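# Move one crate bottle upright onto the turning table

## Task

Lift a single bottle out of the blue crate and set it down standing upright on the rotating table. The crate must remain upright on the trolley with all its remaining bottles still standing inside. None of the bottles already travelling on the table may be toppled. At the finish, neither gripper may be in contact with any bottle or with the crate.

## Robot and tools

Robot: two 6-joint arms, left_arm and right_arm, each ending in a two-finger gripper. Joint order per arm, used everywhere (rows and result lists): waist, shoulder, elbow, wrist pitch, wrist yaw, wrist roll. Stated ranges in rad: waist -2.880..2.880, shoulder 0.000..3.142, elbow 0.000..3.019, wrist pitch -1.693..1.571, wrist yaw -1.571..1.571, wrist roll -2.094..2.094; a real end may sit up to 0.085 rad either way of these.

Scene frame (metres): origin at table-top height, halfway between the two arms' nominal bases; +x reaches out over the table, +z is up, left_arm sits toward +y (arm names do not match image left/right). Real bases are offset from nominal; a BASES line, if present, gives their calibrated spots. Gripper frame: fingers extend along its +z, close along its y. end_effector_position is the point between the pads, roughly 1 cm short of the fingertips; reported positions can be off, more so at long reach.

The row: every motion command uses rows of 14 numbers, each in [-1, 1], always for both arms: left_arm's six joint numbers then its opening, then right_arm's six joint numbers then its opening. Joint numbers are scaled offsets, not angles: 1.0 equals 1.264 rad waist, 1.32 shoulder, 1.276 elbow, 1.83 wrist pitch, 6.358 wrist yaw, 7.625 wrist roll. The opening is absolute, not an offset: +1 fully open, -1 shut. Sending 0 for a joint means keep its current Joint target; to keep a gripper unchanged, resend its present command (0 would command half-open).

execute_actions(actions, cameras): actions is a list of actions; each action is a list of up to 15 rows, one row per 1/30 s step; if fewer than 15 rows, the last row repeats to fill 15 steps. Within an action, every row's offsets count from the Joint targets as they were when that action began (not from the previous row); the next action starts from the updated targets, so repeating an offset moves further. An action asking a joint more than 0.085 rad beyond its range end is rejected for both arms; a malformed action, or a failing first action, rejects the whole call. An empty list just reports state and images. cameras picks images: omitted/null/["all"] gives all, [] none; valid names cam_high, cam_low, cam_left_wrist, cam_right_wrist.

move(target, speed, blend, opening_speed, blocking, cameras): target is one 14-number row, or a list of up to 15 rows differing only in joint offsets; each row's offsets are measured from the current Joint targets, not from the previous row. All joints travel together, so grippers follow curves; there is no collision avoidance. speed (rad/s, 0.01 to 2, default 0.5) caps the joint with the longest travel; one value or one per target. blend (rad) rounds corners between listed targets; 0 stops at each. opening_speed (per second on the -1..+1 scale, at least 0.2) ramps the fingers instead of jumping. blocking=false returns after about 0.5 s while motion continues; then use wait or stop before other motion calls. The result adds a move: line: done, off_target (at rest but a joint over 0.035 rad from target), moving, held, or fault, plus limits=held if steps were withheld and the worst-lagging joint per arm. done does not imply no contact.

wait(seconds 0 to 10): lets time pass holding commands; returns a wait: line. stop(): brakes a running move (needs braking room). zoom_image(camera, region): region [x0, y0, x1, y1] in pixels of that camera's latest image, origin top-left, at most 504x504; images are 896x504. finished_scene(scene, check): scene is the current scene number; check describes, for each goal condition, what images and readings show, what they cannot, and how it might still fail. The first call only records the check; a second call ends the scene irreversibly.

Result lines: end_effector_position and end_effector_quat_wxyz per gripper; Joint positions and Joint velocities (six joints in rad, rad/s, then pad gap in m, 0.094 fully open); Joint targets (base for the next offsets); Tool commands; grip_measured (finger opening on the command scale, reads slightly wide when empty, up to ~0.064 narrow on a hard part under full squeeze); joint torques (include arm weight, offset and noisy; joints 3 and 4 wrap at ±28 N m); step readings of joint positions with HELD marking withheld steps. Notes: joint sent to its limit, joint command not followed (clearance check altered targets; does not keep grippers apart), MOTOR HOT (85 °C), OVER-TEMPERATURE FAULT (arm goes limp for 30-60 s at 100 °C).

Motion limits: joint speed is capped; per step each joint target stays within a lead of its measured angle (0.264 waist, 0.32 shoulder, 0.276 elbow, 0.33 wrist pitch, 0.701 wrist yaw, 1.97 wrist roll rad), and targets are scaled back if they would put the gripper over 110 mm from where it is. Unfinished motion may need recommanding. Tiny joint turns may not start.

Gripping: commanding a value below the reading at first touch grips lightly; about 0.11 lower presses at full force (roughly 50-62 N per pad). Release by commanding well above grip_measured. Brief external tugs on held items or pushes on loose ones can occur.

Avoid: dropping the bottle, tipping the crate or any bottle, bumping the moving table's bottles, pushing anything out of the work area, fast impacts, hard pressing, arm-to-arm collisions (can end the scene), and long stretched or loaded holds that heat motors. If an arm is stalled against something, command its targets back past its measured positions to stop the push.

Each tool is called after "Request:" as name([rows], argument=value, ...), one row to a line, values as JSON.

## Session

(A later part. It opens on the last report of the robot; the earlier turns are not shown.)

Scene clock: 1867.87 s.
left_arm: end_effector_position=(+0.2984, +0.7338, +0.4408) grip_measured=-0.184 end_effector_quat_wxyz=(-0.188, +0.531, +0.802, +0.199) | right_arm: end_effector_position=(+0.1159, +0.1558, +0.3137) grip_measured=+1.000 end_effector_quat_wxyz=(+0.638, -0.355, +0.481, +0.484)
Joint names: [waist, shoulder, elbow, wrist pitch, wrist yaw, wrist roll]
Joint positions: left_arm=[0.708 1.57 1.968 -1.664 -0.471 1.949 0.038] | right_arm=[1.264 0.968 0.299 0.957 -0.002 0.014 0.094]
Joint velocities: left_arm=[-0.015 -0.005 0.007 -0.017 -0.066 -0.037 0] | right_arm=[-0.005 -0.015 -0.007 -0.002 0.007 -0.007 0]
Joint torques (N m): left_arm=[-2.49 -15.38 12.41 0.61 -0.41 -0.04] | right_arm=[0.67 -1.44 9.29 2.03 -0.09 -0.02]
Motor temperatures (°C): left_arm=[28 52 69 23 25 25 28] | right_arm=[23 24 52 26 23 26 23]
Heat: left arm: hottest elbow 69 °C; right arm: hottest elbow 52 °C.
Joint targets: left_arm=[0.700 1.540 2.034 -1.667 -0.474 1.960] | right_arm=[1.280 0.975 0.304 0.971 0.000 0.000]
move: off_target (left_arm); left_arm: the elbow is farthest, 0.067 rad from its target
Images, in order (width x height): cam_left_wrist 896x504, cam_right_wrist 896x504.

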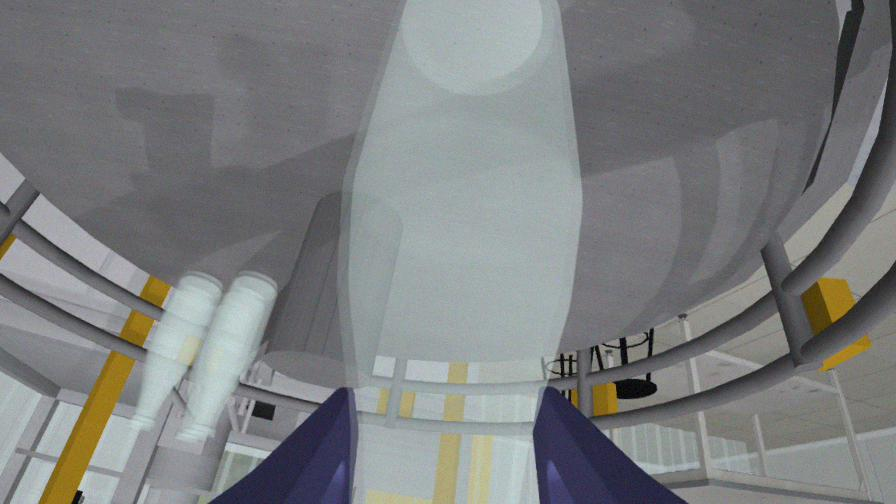

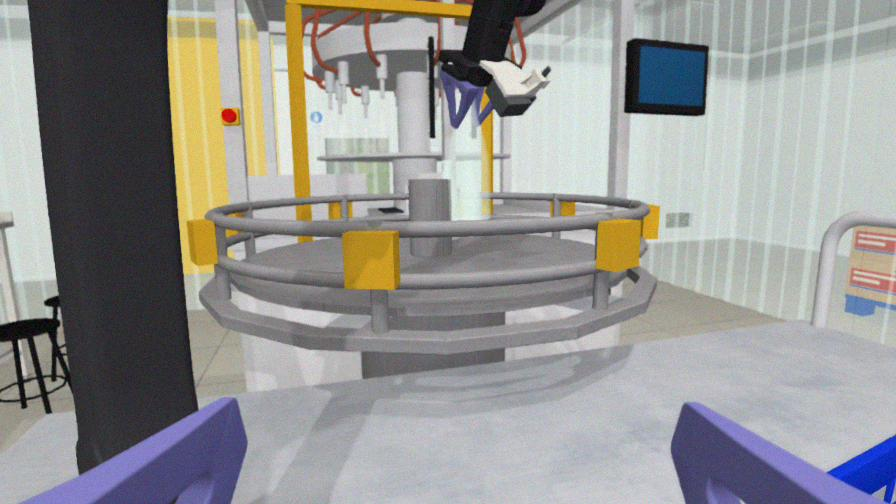

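Request:
move(target=[0.2888, 0, 0, 0, 0, 0, -0.5, 0, 0, 0, 0, 0, 0, 1], speed=0.3, cameras=["cam_right_wrist", "cam_high"])

Request:
zoom_image(camera="cam_right_wrist", region=[320, 40, 520, 260])

Scene clock: 1889.80 s.
left_arm: end_effector_position=(+0.1397, +0.8277, +0.4407) grip_measured=-0.184 end_effector_quat_wxyz=(-0.220, +0.380, +0.884, +0.162) | right_arm: end_effector_position=(+0.1159, +0.1558, +0.3137) grip_measured=+1.000 end_effector_quat_wxyz=(+0.638, -0.355, +0.481, +0.484)
Joint names: [waist, shoulder, elbow, wrist pitch, wrist yaw, wrist roll]
Joint positions: left_arm=[1.068 1.57 1.968 -1.664 -0.47 1.951 0.038] | right_arm=[1.264 0.968 0.299 0.957 -0.002 0.014 0.094]
Joint velocities: left_arm=[-0.015 -0.005 -0.012 -0.007 0.022 0.007 -0.001] | right_arm=[-0.015 -0.015 0.007 -0.032 -0.051 -0.066 0]
Joint torques (N m): left_arm=[-2.49 -15.56 12.53 0.81 -0.47 0.01] | right_arm=[0.73 -1.49 9.31 2.03 -0.09 -0.02]
Motor temperatures (°C): left_arm=[28 49 74 23 25 25 28] | right_arm=[23 24 52 26 23 26 23]
Heat: left arm: hottest elbow 74 °C; right arm: hottest elbow 52 °C.
Joint targets: left_arm=[1.065 1.540 2.034 -1.667 -0.474 1.961] | right_arm=[1.280 0.975 0.304 0.971 0.000 0.000]
move: off_target (left_arm); left_arm: the elbow is farthest, 0.066 rad from its target
Images, in order (width x height): cam_high 896x504, cam_right_wrist 896x504.

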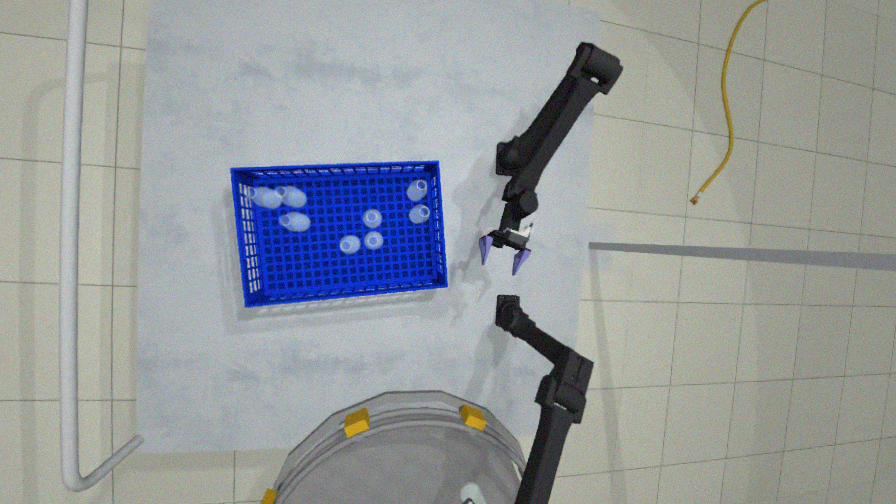

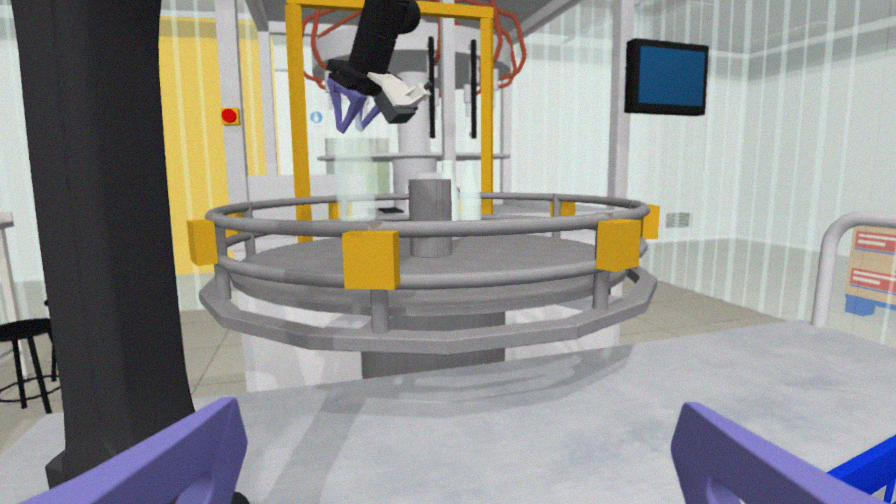

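Scaled by 2.291 from the camera's 896x504 image, which has a finer 1280x720 frame.

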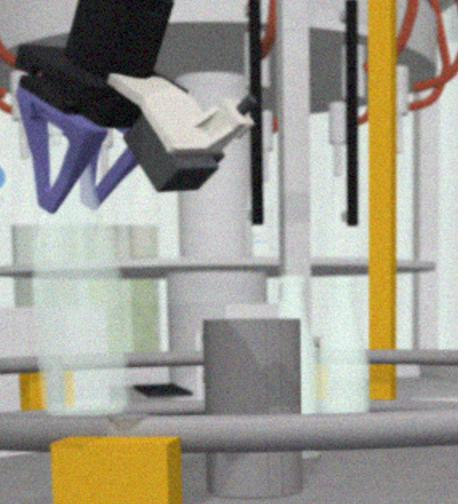

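Request:
zoom_image(camera="cam_right_wrist", region=[310, 90, 410, 240])

Request:
zoom_image(camera="cam_high", region=[430, 444, 550, 504])

Scaled by 3.360 from the camera's 896x504 image, which has a finer 1280x720 frame.

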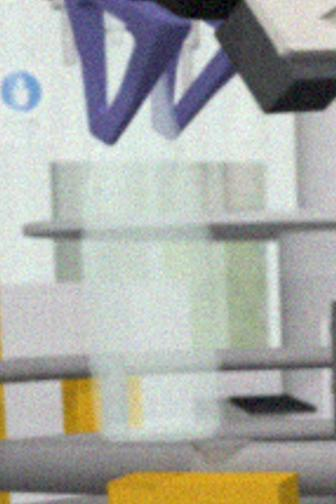

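Scaled by 4.200 from the camera's 896x504 image, which has a finer 1280x720 frame.

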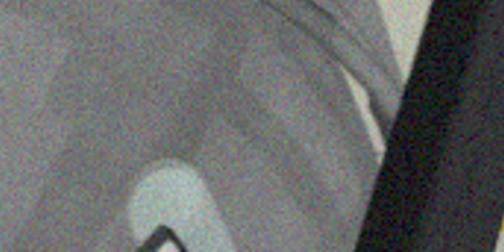

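Request:
move(target=[0, 0, -0.1183, 0.0464, -0.0033, 0, -0.5, 0, 0, 0, 0, 0, 0, 1], speed=0.12, cameras=["cam_right_wrist", "cam_left_wrist"])

Request:
zoom_image(camera="cam_right_wrist", region=[310, 110, 410, 260])

Scene clock: 1926.77 s.
left_arm: end_effector_position=(+0.1400, +0.8336, +0.4076) grip_measured=-0.184 end_effector_quat_wxyz=(-0.230, +0.381, +0.883, +0.150) | right_arm: end_effector_position=(+0.1159, +0.1558, +0.3137) grip_measured=+1.000 end_effector_quat_wxyz=(+0.638, -0.355, +0.481, +0.484)
Joint names: [waist, shoulder, elbow, wrist pitch, wrist yaw, wrist roll]
Joint positions: left_arm=[1.068 1.567 1.873 -1.597 -0.487 1.951 0.038] | right_arm=[1.264 0.968 0.299 0.957 -0.002 0.014 0.094]
Joint velocities: left_arm=[-0.005 0.005 0.002 -0.022 -0.037 -0.007 0] | right_arm=[-0.005 -0.015 0.012 -0.007 -0.022 -0.066 0]
Joint torques (N m): left_arm=[-2.26 -15.79 8.61 1.5 -0.66 -0.01] | right_arm=[0.73 -1.44 9.29 2.03 -0.09 -0.02]
Motor temperatures (°C): left_arm=[27 47 76 23 25 25 29] | right_arm=[23 23 52 26 23 26 23]
Heat: left arm: hottest elbow 76 °C; right arm: hottest elbow 52 °C.
Joint targets: left_arm=[1.065 1.540 1.884 -1.582 -0.495 1.961] | right_arm=[1.280 0.975 0.304 0.971 0.000 0.000]
move: done
Images, in order (width x height): cam_left_wrist 896x504, cam_right_wrist 896x504.

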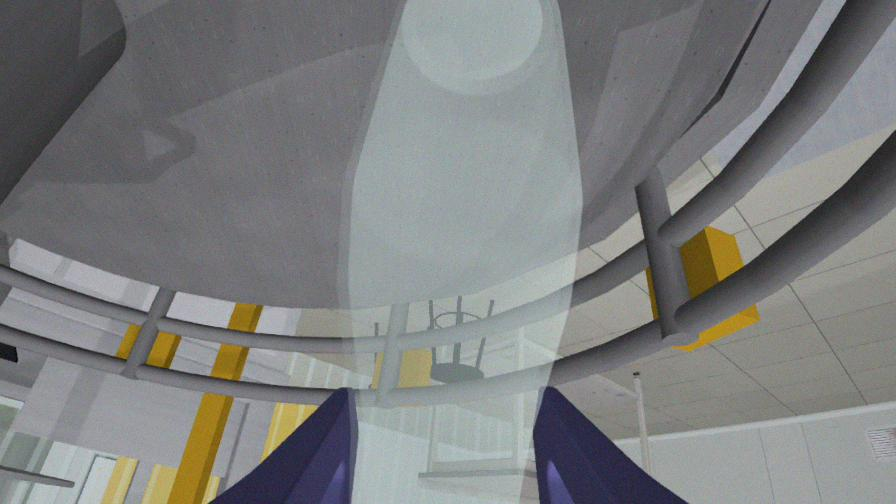

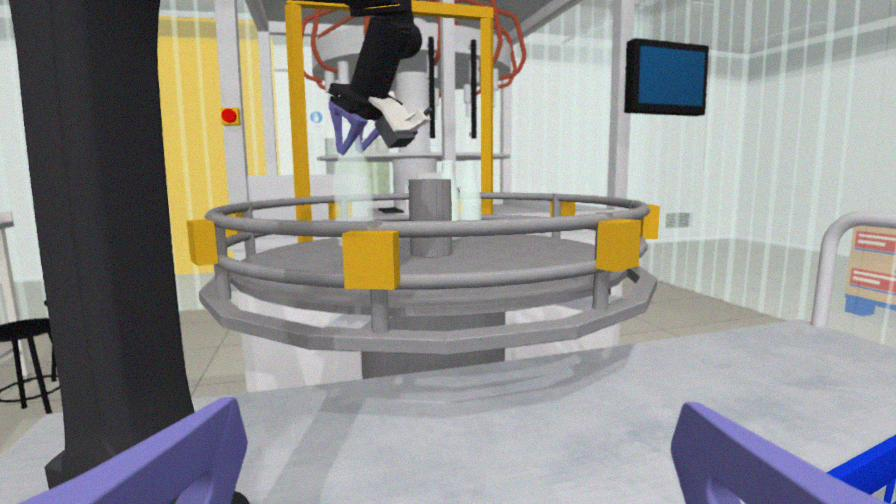

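Scaled by 3.360 from the camera's 896x504 image, which has a finer 1280x720 frame.

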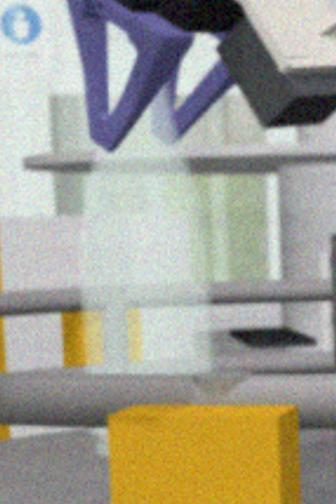

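Request:
move(target=[0, 0, -0.0235, 0.0164, 0, 0, -0.5, 0, 0, 0, 0, 0, 0, 1], speed=0.08, cameras=["cam_left_wrist"])

Scene clock: 1957.90 s.
left_arm: end_effector_position=(+0.1417, +0.8365, +0.3967) grip_measured=-0.184 end_effector_quat_wxyz=(-0.230, +0.381, +0.883, +0.151) | right_arm: end_effector_position=(+0.1159, +0.1558, +0.3137) grip_measured=+1.000 end_effector_quat_wxyz=(+0.638, -0.355, +0.481, +0.484)
Joint names: [waist, shoulder, elbow, wrist pitch, wrist yaw, wrist roll]
Joint positions: left_arm=[1.068 1.567 1.843 -1.566 -0.487 1.951 0.038] | right_arm=[1.264 0.968 0.299 0.957 -0.002 0.014 0.094]
Joint velocities: left_arm=[-0.005 0.005 0.007 -0.022 -0.022 -0.051 0] | right_arm=[-0.015 0.015 -0.007 0.012 -0.037 -0.037 0]
Joint torques (N m): left_arm=[-2.08 -15.38 8.59 1.29 -0.7 -0.04] | right_arm=[0.73 -1.38 9.29 2.02 -0.09 -0.02]
Motor temperatures (°C): left_arm=[27 49 70 23 26 25 29] | right_arm=[23 23 52 26 23 26 23]
Heat: left arm: hottest elbow 70 °C; right arm: hottest elbow 52 °C.
Joint targets: left_arm=[1.065 1.540 1.853 -1.552 -0.494 1.961] | right_arm=[1.280 0.975 0.304 0.971 0.000 0.000]
move: done
Images, in order (width x height): cam_left_wrist 896x504.

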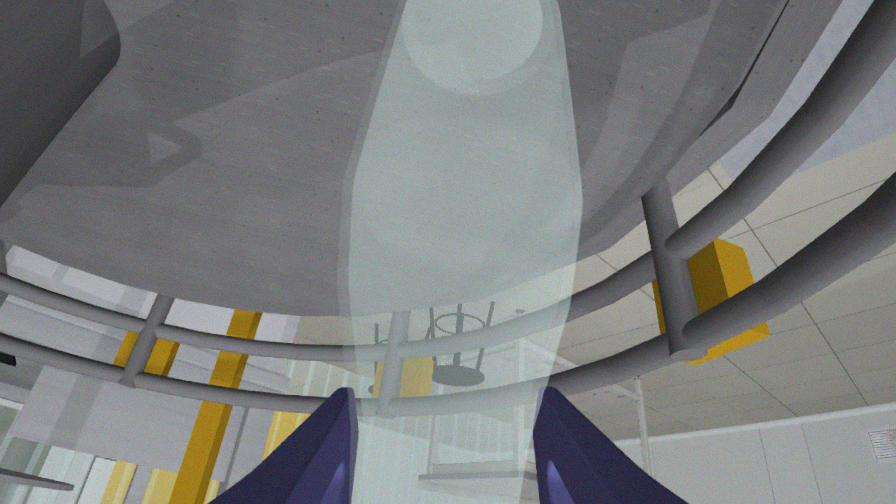

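Request:
move(target=[0, 0, -0.0196, 0.0137, 0, 0, -0.5, 0, 0, 0, 0, 0, 0, 1], speed=0.08, cameras=["cam_right_wrist"])

Request:
zoom_image(camera="cam_right_wrist", region=[310, 120, 410, 270])

Scene clock: 1965.07 s.
left_arm: end_effector_position=(+0.1428, +0.8386, +0.3874) grip_measured=-0.184 end_effector_quat_wxyz=(-0.230, +0.381, +0.883, +0.150) | right_arm: end_effector_position=(+0.1159, +0.1558, +0.3137) grip_measured=+1.000 end_effector_quat_wxyz=(+0.638, -0.355, +0.481, +0.484)
Joint names: [waist, shoulder, elbow, wrist pitch, wrist yaw, wrist roll]
Joint positions: left_arm=[1.068 1.567 1.818 -1.542 -0.487 1.951 0.038] | right_arm=[1.264 0.968 0.299 0.957 -0.002 0.014 0.094]
Joint velocities: left_arm=[-0.015 -0.015 -0.007 0.017 0.022 -0.037 0.001] | right_arm=[0.005 -0.005 0.002 0.002 0.037 -0.022 0]
Joint torques (N m): left_arm=[-2.08 -16.44 8.9 1.51 -0.64 -0.05] | right_arm=[0.67 -1.38 9.29 2.02 -0.09 -0.02]
Motor temperatures (°C): left_arm=[27 49 69 23 26 25 29] | right_arm=[23 23 52 26 23 26 23]
Heat: left arm: hottest elbow 69 °C; right arm: hottest elbow 52 °C.
Joint targets: left_arm=[1.065 1.540 1.828 -1.527 -0.494 1.961] | right_arm=[1.280 0.975 0.304 0.971 0.000 0.000]
move: done
Images, in order (width x height): cam_right_wrist 896x504.

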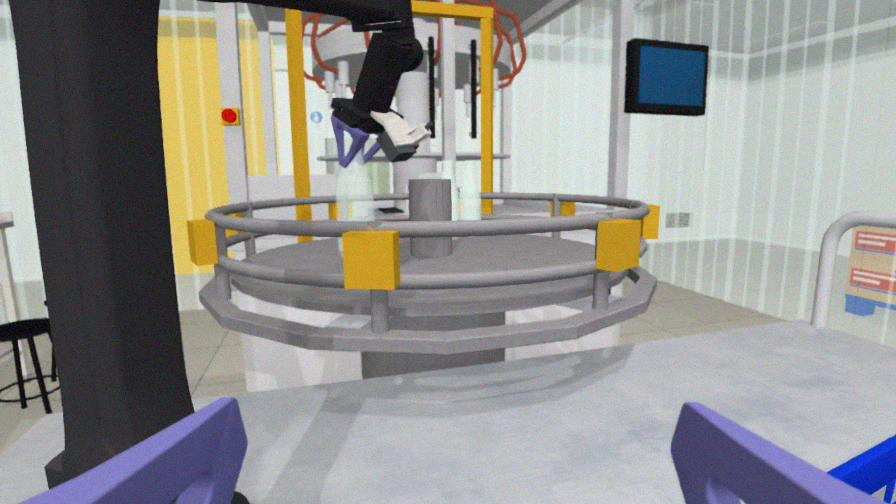

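Scaled by 3.360 from the camera's 896x504 image, which has a finer 1280x720 frame.

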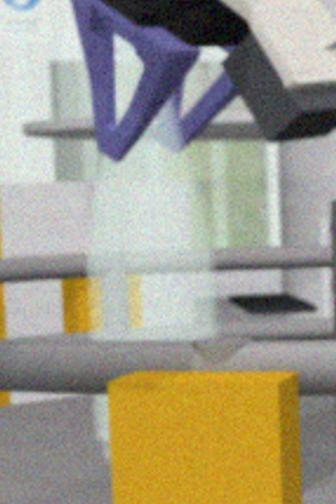

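Request:
move(target=[0, 0, -0.0157, 0.0109, 0, 0, -0.5, 0, 0, 0, 0, 0, 0, 1], speed=0.06, cameras=["cam_left_wrist"])

Scene clock: 1979.20 s.
left_arm: end_effector_position=(+0.1437, +0.8401, +0.3803) grip_measured=-0.184 end_effector_quat_wxyz=(-0.230, +0.381, +0.883, +0.151) | right_arm: end_effector_position=(+0.1159, +0.1558, +0.3137) grip_measured=+1.000 end_effector_quat_wxyz=(+0.638, -0.355, +0.481, +0.484)
Joint names: [waist, shoulder, elbow, wrist pitch, wrist yaw, wrist roll]
Joint positions: left_arm=[1.068 1.566 1.798 -1.522 -0.487 1.951 0.038] | right_arm=[1.264 0.968 0.299 0.957 -0.002 0.014 0.094]
Joint velocities: left_arm=[-0.005 0.005 -0.027 0.007 -0.066 -0.007 -0.001] | right_arm=[0.005 -0.015 0.002 -0.007 -0.007 -0.022 0]
Joint torques (N m): left_arm=[-2.14 -15.27 8.79 1.35 -0.69 -0.08] | right_arm=[0.67 -1.49 9.29 2.03 -0.09 -0.02]
Motor temperatures (°C): left_arm=[27 49 66 23 26 25 29] | right_arm=[23 23 52 26 23 26 23]
Heat: left arm: hottest elbow 66 °C; right arm: hottest elbow 52 °C.
Joint targets: left_arm=[1.065 1.539 1.808 -1.507 -0.494 1.961] | right_arm=[1.280 0.975 0.304 0.971 0.000 0.000]
move: done
Images, in order (width x height): cam_left_wrist 896x504.

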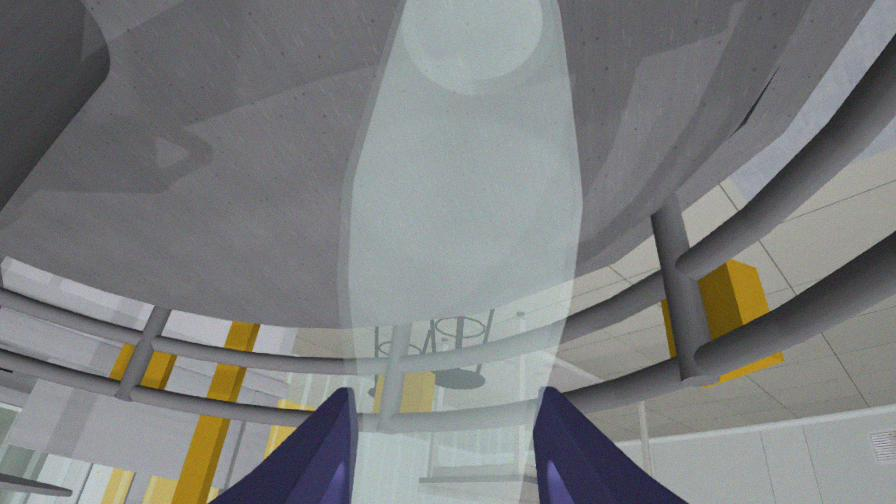

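Request:
move(target=[0, 0, -0.0118, 0.0082, 0, 0, -0.5, 0, 0, 0, 0, 0, 0, 1], speed=0.06, cameras=["cam_left_wrist"])

Scene clock: 1983.67 s.
left_arm: end_effector_position=(+0.1443, +0.8413, +0.3747) grip_measured=-0.184 end_effector_quat_wxyz=(-0.230, +0.381, +0.883, +0.151) | right_arm: end_effector_position=(+0.1159, +0.1558, +0.3137) grip_measured=+1.000 end_effector_quat_wxyz=(+0.638, -0.355, +0.481, +0.484)
Joint names: [waist, shoulder, elbow, wrist pitch, wrist yaw, wrist roll]
Joint positions: left_arm=[1.068 1.566 1.783 -1.506 -0.487 1.951 0.038] | right_arm=[1.264 0.968 0.299 0.957 -0.002 0.014 0.094]
Joint velocities: left_arm=[-0.005 -0.015 -0.012 -0.002 -0.081 0.037 -0.001] | right_arm=[0.005 -0.005 -0.012 -0.022 0.037 0.037 0]
Joint torques (N m): left_arm=[-2.43 -15.74 8.75 1.36 -0.69 -0.05] | right_arm=[0.67 -1.44 9.29 2.02 -0.09 -0.02]
Motor temperatures (°C): left_arm=[27 49 65 23 26 25 29] | right_arm=[23 23 52 26 23 26 23]
Heat: left arm: hottest elbow 65 °C; right arm: hottest elbow 52 °C.
Joint targets: left_arm=[1.065 1.539 1.793 -1.492 -0.494 1.961] | right_arm=[1.280 0.975 0.304 0.971 0.000 0.000]
move: done
Images, in order (width x height): cam_left_wrist 896x504.

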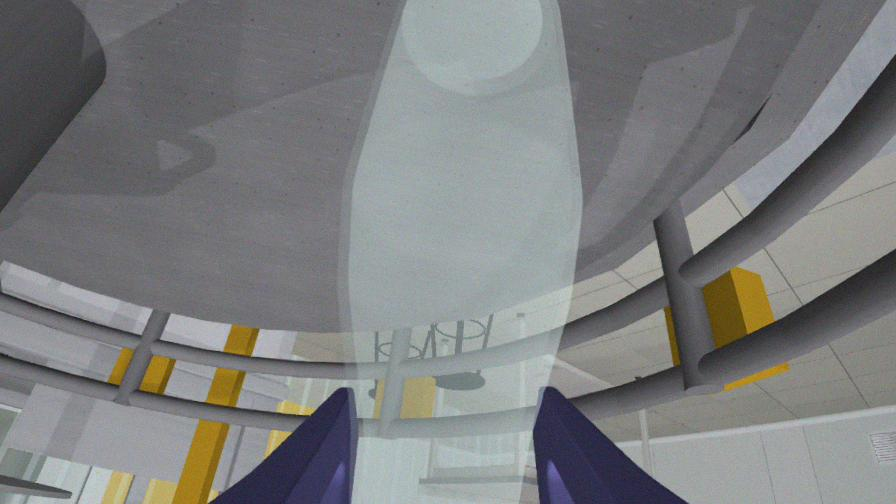

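Request:
move(target=[0, 0, -0.0118, 0.0082, 0, 0, -0.5, 0, 0, 0, 0, 0, 0, 1], speed=0.06, cameras=["cam_right_wrist"])

Request:
zoom_image(camera="cam_right_wrist", region=[310, 120, 410, 270])

Scene clock: 1987.47 s.
left_arm: end_effector_position=(+0.1449, +0.8423, +0.3690) grip_measured=-0.184 end_effector_quat_wxyz=(-0.230, +0.381, +0.883, +0.151) | right_arm: end_effector_position=(+0.1159, +0.1558, +0.3137) grip_measured=+1.000 end_effector_quat_wxyz=(+0.638, -0.355, +0.481, +0.484)
Joint names: [waist, shoulder, elbow, wrist pitch, wrist yaw, wrist roll]
Joint positions: left_arm=[1.068 1.566 1.768 -1.492 -0.487 1.951 0.038] | right_arm=[1.264 0.968 0.299 0.957 -0.002 0.014 0.094]
Joint velocities: left_arm=[-0.005 -0.005 -0.007 -0.007 0.022 0.051 -0.001] | right_arm=[-0.005 0.005 -0.007 -0.027 0.007 0.037 0]
Joint torques (N m): left_arm=[-2.2 -16.26 8.75 1.25 -0.67 -0.02] | right_arm=[0.67 -1.44 9.28 2 -0.09 -0.02]
Motor temperatures (°C): left_arm=[27 49 65 23 26 25 29] | right_arm=[23 23 52 26 23 26 23]
Heat: left arm: hottest elbow 65 °C; right arm: hottest elbow 52 °C.
Joint targets: left_arm=[1.065 1.539 1.778 -1.477 -0.494 1.961] | right_arm=[1.280 0.975 0.304 0.971 0.000 0.000]
move: done
Images, in order (width x height): cam_right_wrist 896x504.

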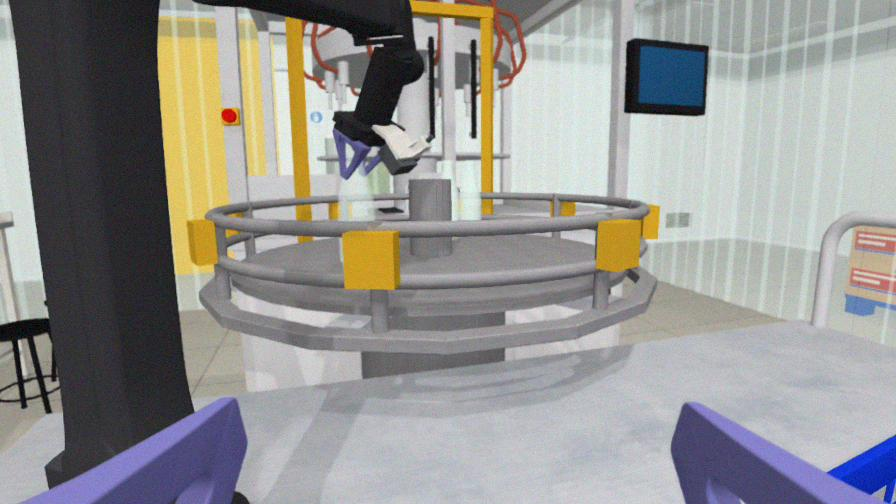

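Scaled by 3.360 from the camera's 896x504 image, which has a finer 1280x720 frame.

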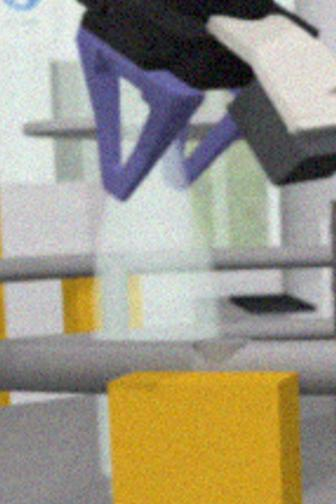

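Request:
move(target=[0, 0, -0.0118, 0.0082, 0, 0, -0.5, 0, 0, 0, 0, 0, 0, 1], speed=0.06, cameras=["cam_left_wrist"])

Scene clock: 1994.87 s.
left_arm: end_effector_position=(+0.1454, +0.8432, +0.3633) grip_measured=-0.184 end_effector_quat_wxyz=(-0.230, +0.381, +0.883, +0.150) | right_arm: end_effector_position=(+0.1159, +0.1558, +0.3137) grip_measured=+1.000 end_effector_quat_wxyz=(+0.638, -0.355, +0.481, +0.484)
Joint names: [waist, shoulder, elbow, wrist pitch, wrist yaw, wrist roll]
Joint positions: left_arm=[1.068 1.566 1.753 -1.477 -0.487 1.951 0.038] | right_arm=[1.264 0.968 0.299 0.957 -0.002 0.014 0.094]
Joint velocities: left_arm=[0.005 -0.005 -0.002 0.002 0.081 -0.022 0] | right_arm=[-0.005 -0.015 -0.022 -0.012 0.037 0.037 0]
Joint torques (N m): left_arm=[-2.37 -16.21 8.91 1.43 -0.67 -0.02] | right_arm=[0.73 -1.49 9.29 2.02 -0.09 -0.02]
Motor temperatures (°C): left_arm=[27 49 64 23 26 25 29] | right_arm=[23 23 52 26 23 26 23]
Heat: left arm: hottest elbow 64 °C; right arm: hottest elbow 52 °C.
Joint targets: left_arm=[1.065 1.539 1.763 -1.462 -0.494 1.961] | right_arm=[1.280 0.975 0.304 0.971 0.000 0.000]
move: done
Images, in order (width x height): cam_left_wrist 896x504.

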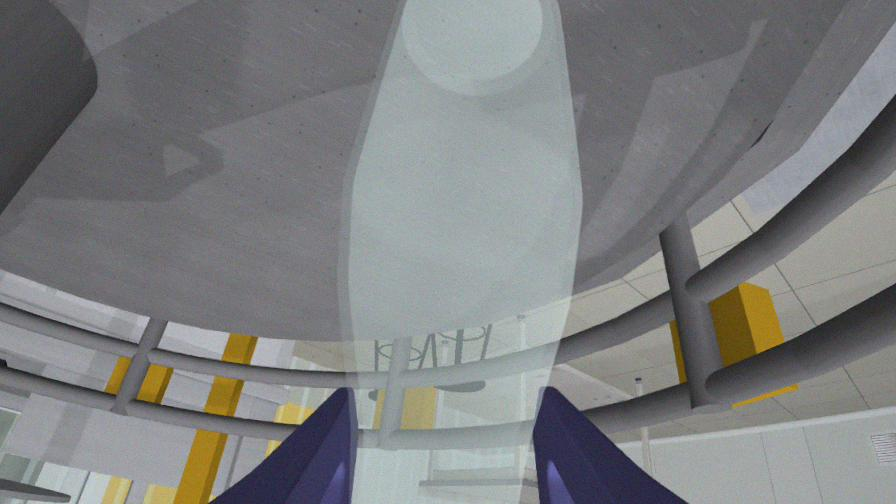

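Request:
move(target=[0, 0, -0.0118, 0.0082, 0, 0, -0.5, 0, 0, 0, 0, 0, 0, 1], speed=0.06, cameras=["cam_right_wrist"])

Request:
zoom_image(camera="cam_right_wrist", region=[320, 160, 400, 280])

Scene clock: 1999.37 s.
left_arm: end_effector_position=(+0.1459, +0.8442, +0.3577) grip_measured=-0.184 end_effector_quat_wxyz=(-0.230, +0.381, +0.883, +0.151) | right_arm: end_effector_position=(+0.1159, +0.1558, +0.3137) grip_measured=+1.000 end_effector_quat_wxyz=(+0.638, -0.355, +0.481, +0.484)
Joint names: [waist, shoulder, elbow, wrist pitch, wrist yaw, wrist roll]
Joint positions: left_arm=[1.068 1.566 1.738 -1.461 -0.487 1.951 0.038] | right_arm=[1.264 0.968 0.299 0.957 -0.002 0.014 0.094]
Joint velocities: left_arm=[0.005 -0.005 0.017 0.002 -0.007 0.022 -0.001] | right_arm=[-0.005 -0.015 -0.002 -0.012 -0.022 -0.022 0]
Joint torques (N m): left_arm=[-1.79 -16.21 8.75 1.42 -0.66 -0.01] | right_arm=[0.67 -1.44 9.29 2.03 -0.09 -0.02]
Motor temperatures (°C): left_arm=[27 49 64 23 26 25 29] | right_arm=[23 23 52 26 23 26 23]
Heat: left arm: hottest elbow 64 °C; right arm: hottest elbow 52 °C.
Joint targets: left_arm=[1.065 1.539 1.748 -1.447 -0.494 1.961] | right_arm=[1.280 0.975 0.304 0.971 0.000 0.000]
move: done
Images, in order (width x height): cam_right_wrist 896x504.

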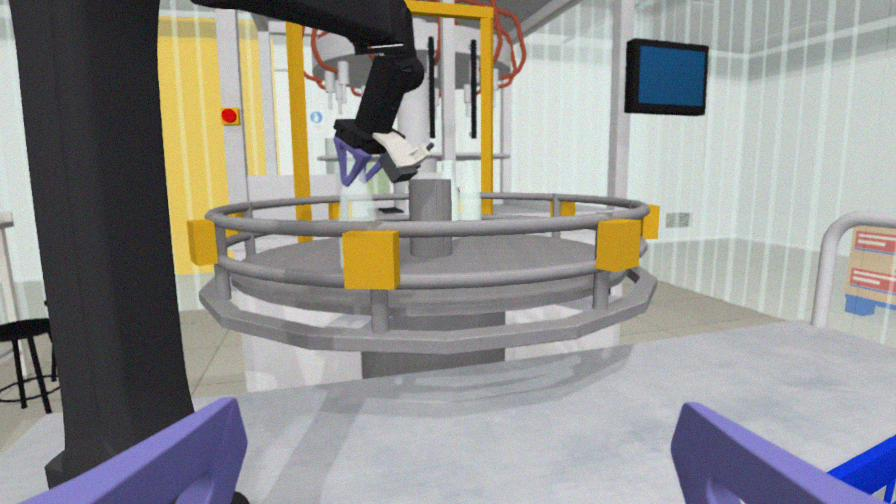

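Scaled by 4.200 from the camera's 896x504 image, which has a finer 1280x720 frame.

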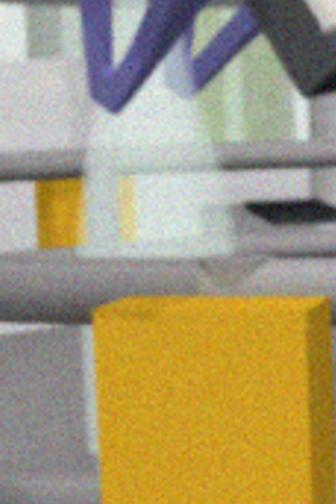

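Request:
wait(seconds=0.3, cameras=["cam_left_wrist"])

Request:
zoom_image(camera="cam_left_wrist", region=[330, 0, 650, 240])

Scene clock: 2005.63 s.
left_arm: end_effector_position=(+0.1459, +0.8442, +0.3577) grip_measured=-0.184 end_effector_quat_wxyz=(-0.230, +0.381, +0.883, +0.151) | right_arm: end_effector_position=(+0.1159, +0.1558, +0.3137) grip_measured=+1.000 end_effector_quat_wxyz=(+0.638, -0.355, +0.481, +0.484)
Joint names: [waist, shoulder, elbow, wrist pitch, wrist yaw, wrist roll]
Joint positions: left_arm=[1.068 1.566 1.738 -1.461 -0.487 1.951 0.038] | right_arm=[1.264 0.968 0.299 0.957 -0.002 0.014 0.094]
Joint velocities: left_arm=[0.005 -0.015 -0.007 -0.012 -0.037 -0.007 0] | right_arm=[0.005 -0.024 0.002 0.012 -0.051 -0.007 0]
Joint torques (N m): left_arm=[-1.73 -15.79 8.96 1.36 -0.65 -0.04] | right_arm=[0.67 -1.49 9.29 2.02 -0.09 -0.02]
Motor temperatures (°C): left_arm=[27 49 64 23 26 25 29] | right_arm=[23 23 52 26 23 26 23]
Heat: left arm: hottest elbow 64 °C; right arm: hottest elbow 52 °C.
Joint targets: left_arm=[1.065 1.539 1.748 -1.447 -0.494 1.961] | right_arm=[1.280 0.975 0.304 0.971 0.000 0.000]
Tool commands: left_gripper/opening=-0.5 right_gripper/opening=+1.0
wait: 0.30 s; at rest from the start
Images, in order (width x height): cam_left_wrist 896x504.

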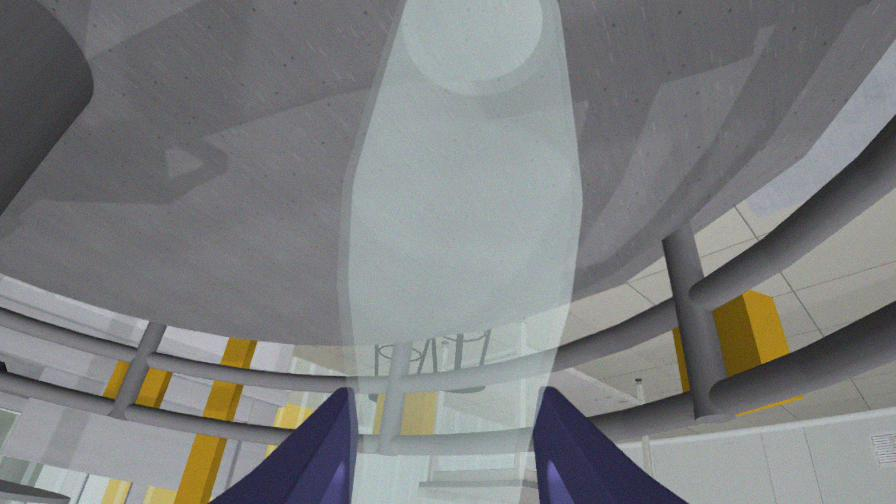

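Scaled by 1.575 from the camera's 896x504 image, which has a finer 1280x720 frame.

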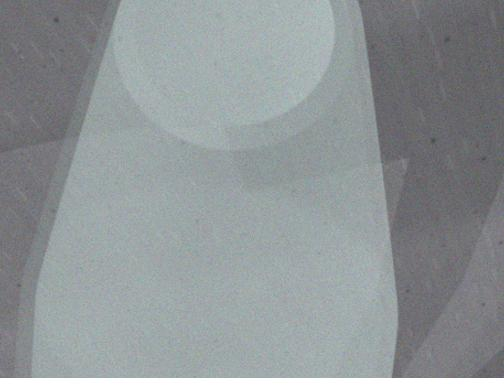

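Request:
execute_actions([
  [[-0.0001,0,-0.0003,0.0002,0,0,-0.5,0,0,0,0,0,0,1],[-0.0005,0,-0.0006,0.0004,0,0,-0.5,0,0,0,0,0,0,1],[-0.001,0,-0.0009,0.0007,0,0,-0.5,0,0,0,0,0,0,1],[-0.0019,0,-0.0013,0.0009,0,0,-0.5,0,0,0,0,0,0,1],[-0.0029,0,-0.0016,0.0011,0,0,-0.5,0,0,0,0,0,0,1],[-0.0042,0,-0.0019,0.0013,0,0,-0.5,0,0,0,0,0,0,1],[-0.0057,0,-0.0022,0.0015,0,0,-0.5,0,0,0,0,0,0,1],[-0.0074,0,-0.0025,0.0018,0,0,-0.5,0,0,0,0,0,0,1],[-0.0094,0,-0.0028,0.002,0,0,-0.5,0,0,0,0,0,0,1],[-0.0116,0,-0.0031,0.0022,0,0,-0.5,0,0,0,0,0,0,1],[-0.014,0,-0.0034,0.0024,0,0,-0.5,0,0,0,0,0,0,1],[-0.0167,0,-0.0038,0.0026,0,0,-0.5,0,0,0,0,0,0,1],[-0.0196,0,-0.0041,0.0029,0,0,-0.5,0,0,0,0,0,0,1],[-0.0227,0,-0.0044,0.0031,0,0,-0.5,0,0,0,0,0,0,1],[-0.0261,0,-0.0047,0.0033,0,0,-0.5,0,0,0,0,0,0,1]],
  [[-0.0034,0,-0.0006,0.0004,0,0,-0.5,0,0,0,0,0,0,1],[-0.0067,0,-0.0013,0.0009,0,0,-0.5,0,0,0,0,0,0,1],[-0.0101,0,-0.0019,0.0013,0,0,-0.5,0,0,0,0,0,0,1],[-0.0135,0,-0.0025,0.0018,0,0,-0.5,0,0,0,0,0,0,1],[-0.0169,0,-0.0032,0.0022,0,0,-0.5,0,0,0,0,0,0,1],[-0.0202,0,-0.0038,0.0026,0,0,-0.5,0,0,0,0,0,0,1],[-0.0236,0,-0.0044,0.0031,0,0,-0.5,0,0,0,0,0,0,1],[-0.027,0,-0.005,0.0035,0,0,-0.5,0,0,0,0,0,0,1],[-0.0304,0,-0.0057,0.004,0,0,-0.5,0,0,0,0,0,0,1],[-0.0337,0,-0.0063,0.0044,0,0,-0.5,0,0,0,0,0,0,1],[-0.0371,0,-0.0063,0.0044,0,0,-0.5,0,0,0,0,0,0,1],[-0.0405,0,-0.0063,0.0044,0,0,-0.5,0,0,0,0,0,0,1],[-0.0439,0,-0.0063,0.0044,0,0,-0.5,0,0,0,0,0,0,1],[-0.0472,0,-0.0063,0.0044,0,0,-0.5,0,0,0,0,0,0,1],[-0.0506,0,-0.0063,0.0044,0,0,-0.5,0,0,0,0,0,0,1]],
  [[-0.0035,0,0,0,0,0,-0.5,0,0,0,0,0,0,1],[-0.007,0,0,0,0,0,-0.5,0,0,0,0,0,0,1],[-0.0104,0,0,0,0,0,-0.5,0,0,0,0,0,0,1],[-0.0139,0,0,0,0,0,-0.5,0,0,0,0,0,0,1],[-0.0174,0,0,0,0,0,-0.25,0,0,0,0,0,0,1],[-0.0209,0,0,0,0,0,-0.25,0,0,0,0,0,0,1],[-0.0244,0,0,0,0,0,-0.15,0,0,0,0,0,0,1],[-0.0278,0,0,0,0,0,-0.15,0,0,0,0,0,0,1],[-0.0313,0,0.0078,0,0,0,1,0,0,0,0,0,0,1],[-0.0348,0,0.0157,0,0,0,1,0,0,0,0,0,0,1],[-0.0383,0,0.0235,0,0,0,1,0,0,0,0,0,0,1],[-0.0418,0,0.0314,0,0,0,1,0,0,0,0,0,0,1],[-0.0452,0,0.0392,0,0,0,1,0,0,0,0,0,0,1],[-0.0487,0,0.047,0,0,0,1,0,0,0,0,0,0,1],[-0.0522,0,0.0549,0,0,0,1,0,0,0,0,0,0,1]],
  [[-0.0034,0,0.0084,-0.004,0,0,1,0,0,0,0,0,0,1],[-0.0069,0,0.0167,-0.008,0,0,1,0,0,0,0,0,0,1],[-0.0103,0,0.0251,-0.012,0,0,1,0,0,0,0,0,0,1],[-0.0137,0,0.0334,-0.016,0,0,1,0,0,0,0,0,0,1],[-0.0171,0,0.0418,-0.02,0,0,1,0,0,0,0,0,0,1],[-0.0206,0,0.0502,-0.024,0,0,1,0,0,0,0,0,0,1],[-0.024,0,0.0585,-0.028,0,0,1,0,0,0,0,0,0,1],[-0.0274,0,0.0669,-0.0321,0,0,1,0,0,0,0,0,0,1],[-0.0308,0,0.0752,-0.0361,0,0,1,0,0,0,0,0,0,1],[-0.0343,0,0.0836,-0.0401,0,0,1,0,0,0,0,0,0,1],[-0.0377,0,0.092,-0.0441,0,0,1,0,0,0,0,0,0,1],[-0.0411,0,0.1003,-0.0481,0,0,1,0,0,0,0,0,0,1],[-0.0445,0,0.1087,-0.0521,0,0,1,0,0,0,0,0,0,1],[-0.048,0,0.117,-0.0561,0,0,1,0,0,0,0,0,0,1],[-0.0514,0,0.1254,-0.0601,0,0,1,0,0,0,0,0,0,1]],
  [[-0.0033,0,0.0063,-0.0026,0,0,1,0,0,0,0,0,0,1],[-0.0065,0,0.0125,-0.0051,0,0,1,0,0,0,0,0,0,1],[-0.0098,0,0.0188,-0.0077,0,0,1,0,0,0,0,0,0,1],[-0.0131,0,0.0251,-0.0102,0,0,1,0,0,0,0,0,0,1],[-0.0163,0,0.0313,-0.0128,0,0,1,0,0,0,0,0,0,1],[-0.0196,0,0.0376,-0.0153,0,0,1,0,0,0,0,0,0,1],[-0.0229,0,0.0439,-0.0179,0,0,1,0,0,0,0,0,0,1],[-0.0261,0,0.0501,-0.0204,0,0,1,0,0,0,0,0,0,1],[-0.0294,0,0.0564,-0.023,0,0,1,0,0,0,0,0,0,1],[-0.0327,0,0.0627,-0.0255,0,0,1,0,0,0,0,0,0,1],[-0.0359,0,0.0689,-0.0281,0,0,1,0,0,0,0,0,0,1],[-0.0392,0,0.0752,-0.0306,0,0,1,0,0,0,0,0,0,1],[-0.0425,0,0.0815,-0.0332,0,0,1,0,0,0,0,0,0,1],[-0.0457,0,0.0877,-0.0357,0,0,1,0,0,0,0,0,0,1],[-0.049,0,0.094,-0.0383,0,0,1,0,0,0,0,0,0,1]],
  [[-0.0032,0,0.0051,0,0,0,1,0,0,0,0,0,0,1],[-0.0061,0,0.0098,0,0,0,1,0,0,0,0,0,0,1],[-0.0088,0,0.0141,0,0,0,1,0,0,0,0,0,0,1],[-0.0113,0,0.0181,0,0,0,1,0,0,0,0,0,0,1],[-0.0136,0,0.0218,0,0,0,1,0,0,0,0,0,0,1],[-0.0157,0,0.0251,0,0,0,1,0,0,0,0,0,0,1],[-0.0175,0,0.0281,0,0,0,1,0,0,0,0,0,0,1],[-0.0192,0,0.0307,0,0,0,1,0,0,0,0,0,0,1],[-0.0206,0,0.0329,0,0,0,1,0,0,0,0,0,0,1],[-0.0218,0,0.0348,0,0,0,1,0,0,0,0,0,0,1],[-0.0228,0,0.0364,0,0,0,1,0,0,0,0,0,0,1],[-0.0235,0,0.0376,0,0,0,1,0,0,0,0,0,0,1],[-0.0241,0,0.0385,0,0,0,1,0,0,0,0,0,0,1],[-0.0244,0,0.039,0,0,0,1,0,0,0,0,0,0,1],[-0.0245,0,0.0392,0,0,0,1,0,0,0,0,0,0,1]],
], cameras=["cam_left_wrist", "cam_right_wrist"])

Scene clock: 2048.67 s.
left_arm: end_effector_position=(+0.2860, +0.7567, +0.5057) grip_measured=+0.998 end_effector_quat_wxyz=(-0.178, +0.482, +0.809, +0.284) | right_arm: end_effector_position=(+0.1159, +0.1558, +0.3137) grip_measured=+1.000 end_effector_quat_wxyz=(+0.638, -0.355, +0.481, +0.484)
Joint names: [waist, shoulder, elbow, wrist pitch, wrist yaw, wrist roll]
Joint positions: left_arm=[0.752 1.552 2.084 -1.607 -0.491 1.951 0.094] | right_arm=[1.264 0.968 0.299 0.957 -0.002 0.014 0.094]
Joint velocities: left_arm=[-0.005 -0.015 0.007 -0.012 0.051 0.007 0] | right_arm=[-0.005 -0.024 0.002 -0.007 0.007 -0.022 0]
Joint torques (N m): left_arm=[-2.26 -14.1 11.04 0.92 -0.46 -0.06] | right_arm=[0.73 -1.44 9.29 2.03 -0.09 -0.02]
Motor temperatures (°C): left_arm=[27 48 65 23 26 25 29] | right_arm=[23 23 52 26 23 26 23]
Heat: left arm: hottest elbow 65 °C; right arm: hottest elbow 52 °C.
Joint targets: left_arm=[0.744 1.540 2.134 -1.613 -0.495 1.960] | right_arm=[1.280 0.975 0.304 0.971 0.000 0.000]
Step readings (joint positions of left_arm | right_arm):
0: [1.068 1.566 1.738 -1.461 -0.487 1.951] | [1.264 0.968 0.299 0.957 -0.002 0.014]
1: [1.068 1.566 1.738 -1.461 -0.487 1.951] | [1.264 0.968 0.299 0.957 -0.002 0.014]
2: [1.068 1.566 1.738 -1.461 -0.487 1.951] | [1.264 0.968 0.299 0.957 -0.002 0.014]
4: [1.068 1.566 1.738 -1.461 -0.487 1.951] | [1.264 0.968 0.299 0.957 -0.002 0.014]
8: [1.068 1.566 1.738 -1.460 -0.487 1.951] | [1.264 0.968 0.299 0.957 -0.002 0.014]
15: [1.060 1.566 1.735 -1.457 -0.487 1.951] | [1.264 0.968 0.299 0.957 -0.002 0.014]
16: [1.057 1.566 1.734 -1.457 -0.487 1.951] | [1.264 0.968 0.299 0.957 -0.002 0.014]
17: [1.053 1.566 1.733 -1.457 -0.487 1.951] | [1.264 0.968 0.299 0.957 -0.002 0.014]
19: [1.044 1.566 1.731 -1.455 -0.487 1.951] | [1.264 0.968 0.299 0.957 -0.002 0.014]
23: [1.024 1.566 1.729 -1.452 -0.487 1.951] | [1.264 0.968 0.299 0.957 -0.002 0.014]
30: [0.994 1.566 1.724 -1.448 -0.487 1.951] | [1.264 0.968 0.299 0.957 -0.002 0.014]
31: [0.989 1.566 1.724 -1.448 -0.487 1.951] | [1.264 0.968 0.299 0.957 -0.002 0.014]
32: [0.984 1.566 1.724 -1.448 -0.487 1.951] | [1.264 0.968 0.299 0.957 -0.002 0.014]
34: [0.976 1.566 1.724 -1.447 -0.487 1.951] | [1.264 0.968 0.299 0.957 -0.002 0.014]
38: [0.959 1.566 1.724 -1.447 -0.487 1.951] | [1.264 0.968 0.299 0.957 -0.002 0.014]
45: [0.929 1.558 1.724 -1.444 -0.491 1.951] | [1.264 0.968 0.299 0.957 -0.002 0.014]
46: [0.924 1.556 1.725 -1.444 -0.491 1.951] | [1.264 0.968 0.299 0.957 -0.002 0.014]
47: [0.920 1.556 1.729 -1.444 -0.491 1.951] | [1.264 0.968 0.299 0.957 -0.002 0.014]
49: [0.911 1.556 1.743 -1.444 -0.491 1.951] | [1.264 0.968 0.299 0.957 -0.002 0.014]
53: [0.894 1.556 1.786 -1.456 -0.491 1.951] | [1.264 0.968 0.299 0.957 -0.002 0.014]
60: [0.864 1.555 1.867 -1.503 -0.491 1.951] | [1.264 0.968 0.299 0.957 -0.002 0.014]
61: [0.859 1.555 1.878 -1.511 -0.491 1.951] | [1.264 0.968 0.299 0.957 -0.002 0.014]
62: [0.855 1.555 1.888 -1.518 -0.491 1.951] | [1.264 0.968 0.299 0.957 -0.002 0.014]
64: [0.846 1.555 1.907 -1.531 -0.491 1.951] | [1.264 0.968 0.299 0.957 -0.002 0.014]
68: [0.830 1.555 1.942 -1.552 -0.491 1.951] | [1.264 0.968 0.299 0.957 -0.002 0.014]
75: [0.801 1.555 1.997 -1.585 -0.491 1.951] | [1.264 0.968 0.299 0.957 -0.002 0.014]
76: [0.796 1.555 2.006 -1.590 -0.491 1.951] | [1.264 0.968 0.299 0.957 -0.002 0.014]
77: [0.793 1.555 2.014 -1.594 -0.491 1.951] | [1.264 0.968 0.299 0.957 -0.002 0.014]
79: [0.784 1.555 2.029 -1.600 -0.491 1.951] | [1.264 0.968 0.299 0.957 -0.002 0.014]
83: [0.769 1.553 2.054 -1.605 -0.491 1.951] | [1.264 0.968 0.299 0.957 -0.002 0.014]
90: [0.754 1.552 2.080 -1.606 -0.491 1.951] | [1.264 0.968 0.299 0.957 -0.002 0.014]
Images, in order (width x height): cam_left_wrist 896x504, cam_right_wrist 896x504.

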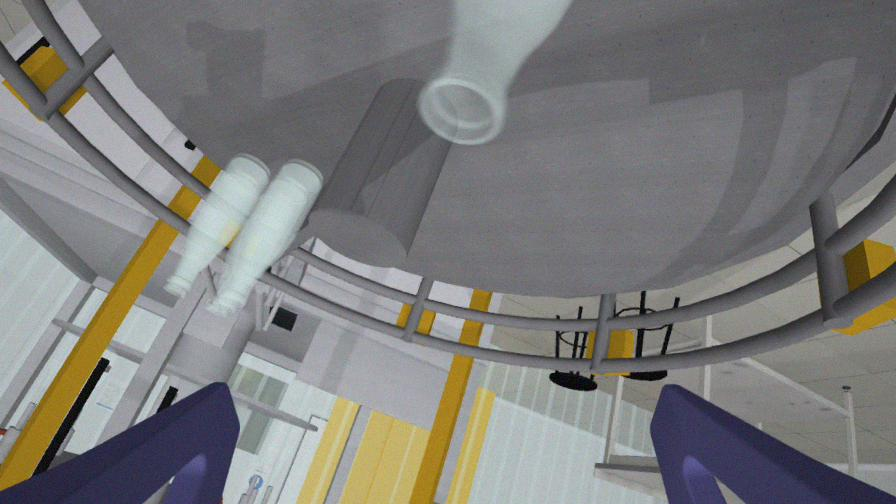

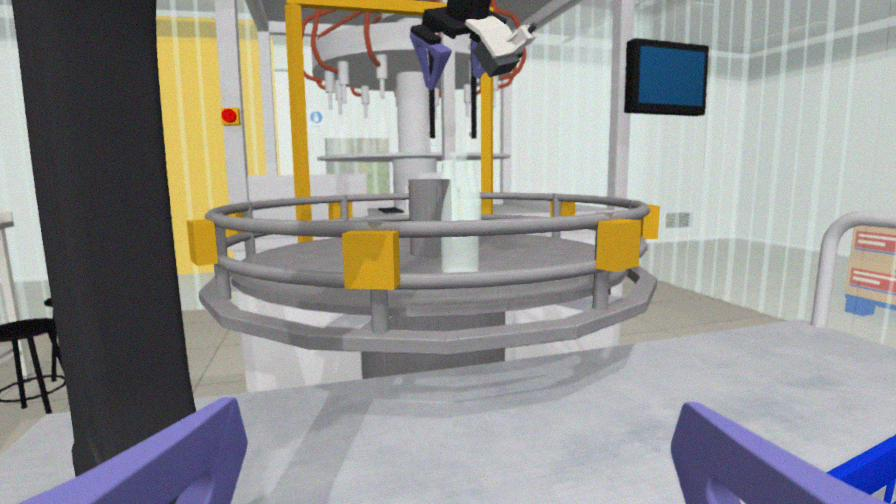

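Request:
execute_actions(actions=[])

Scene clock: 2058.63 s.
left_arm: end_effector_position=(+0.2860, +0.7567, +0.5057) grip_measured=+0.998 end_effector_quat_wxyz=(-0.178, +0.482, +0.809, +0.284) | right_arm: end_effector_position=(+0.1159, +0.1558, +0.3137) grip_measured=+1.000 end_effector_quat_wxyz=(+0.638, -0.355, +0.481, +0.484)
Joint names: [waist, shoulder, elbow, wrist pitch, wrist yaw, wrist roll]
Joint positions: left_arm=[0.752 1.552 2.084 -1.607 -0.491 1.951 0.094] | right_arm=[1.264 0.968 0.299 0.957 -0.002 0.014 0.094]
Joint velocities: left_arm=[-0.005 -0.005 -0.007 -0.002 -0.022 -0.037 0] | right_arm=[-0.005 -0.005 -0.012 -0.022 0.037 -0.022 0]
Joint torques (N m): left_arm=[-2.61 -13.68 11.04 1.07 -0.5 -0.08] | right_arm=[0.67 -1.44 9.29 2.02 -0.09 -0.02]
Motor temperatures (°C): left_arm=[27 47 65 23 26 25 28] | right_arm=[23 23 52 26 23 26 23]
Heat: left arm: hottest elbow 65 °C; right arm: hottest elbow 52 °C.
Joint targets: left_arm=[0.744 1.540 2.134 -1.613 -0.495 1.960] | right_arm=[1.280 0.975 0.304 0.971 0.000 0.000]
Tool commands: left_gripper/opening=+1.0 right_gripper/opening=+1.0

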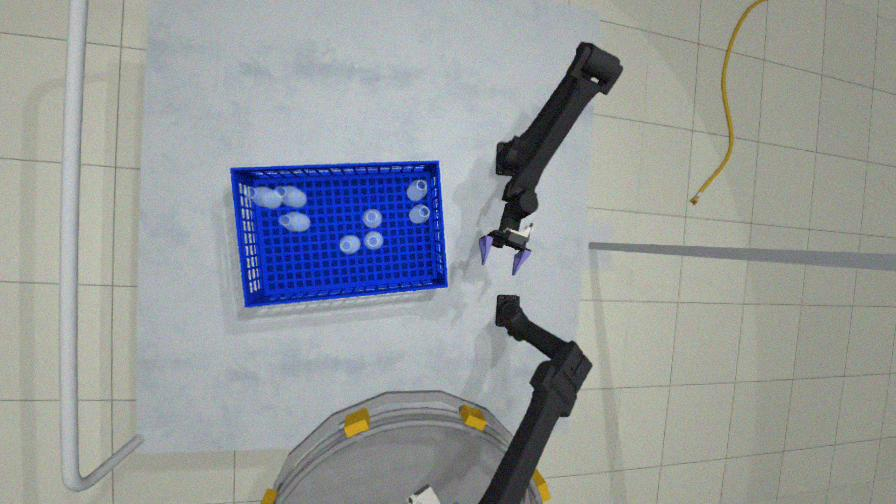

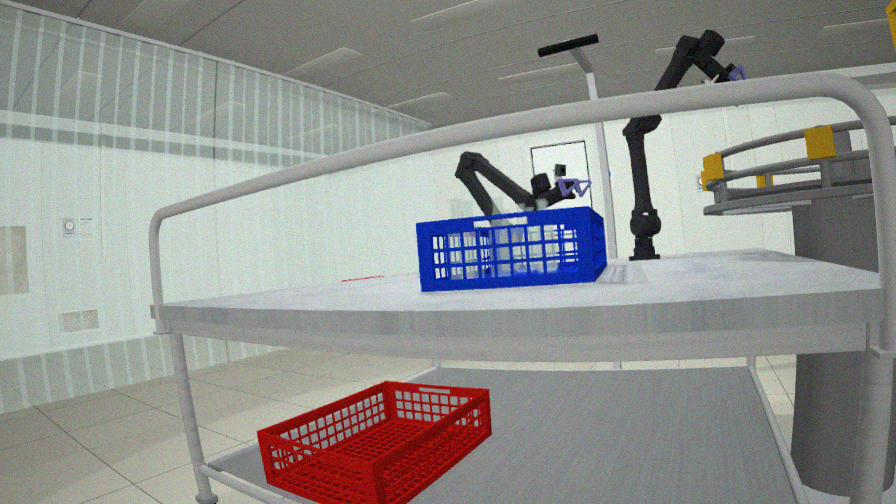

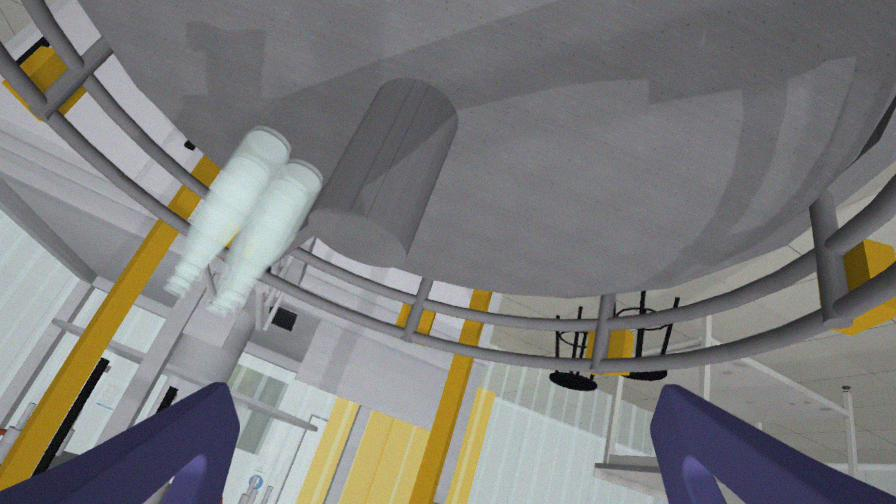

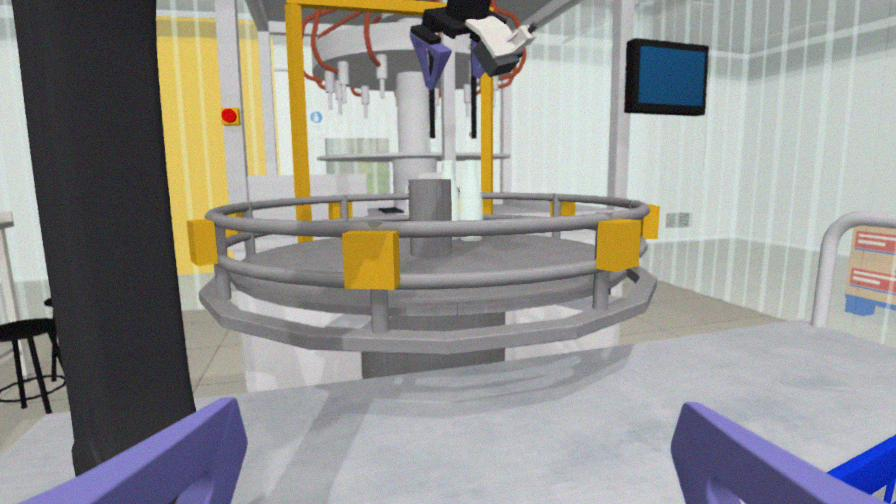

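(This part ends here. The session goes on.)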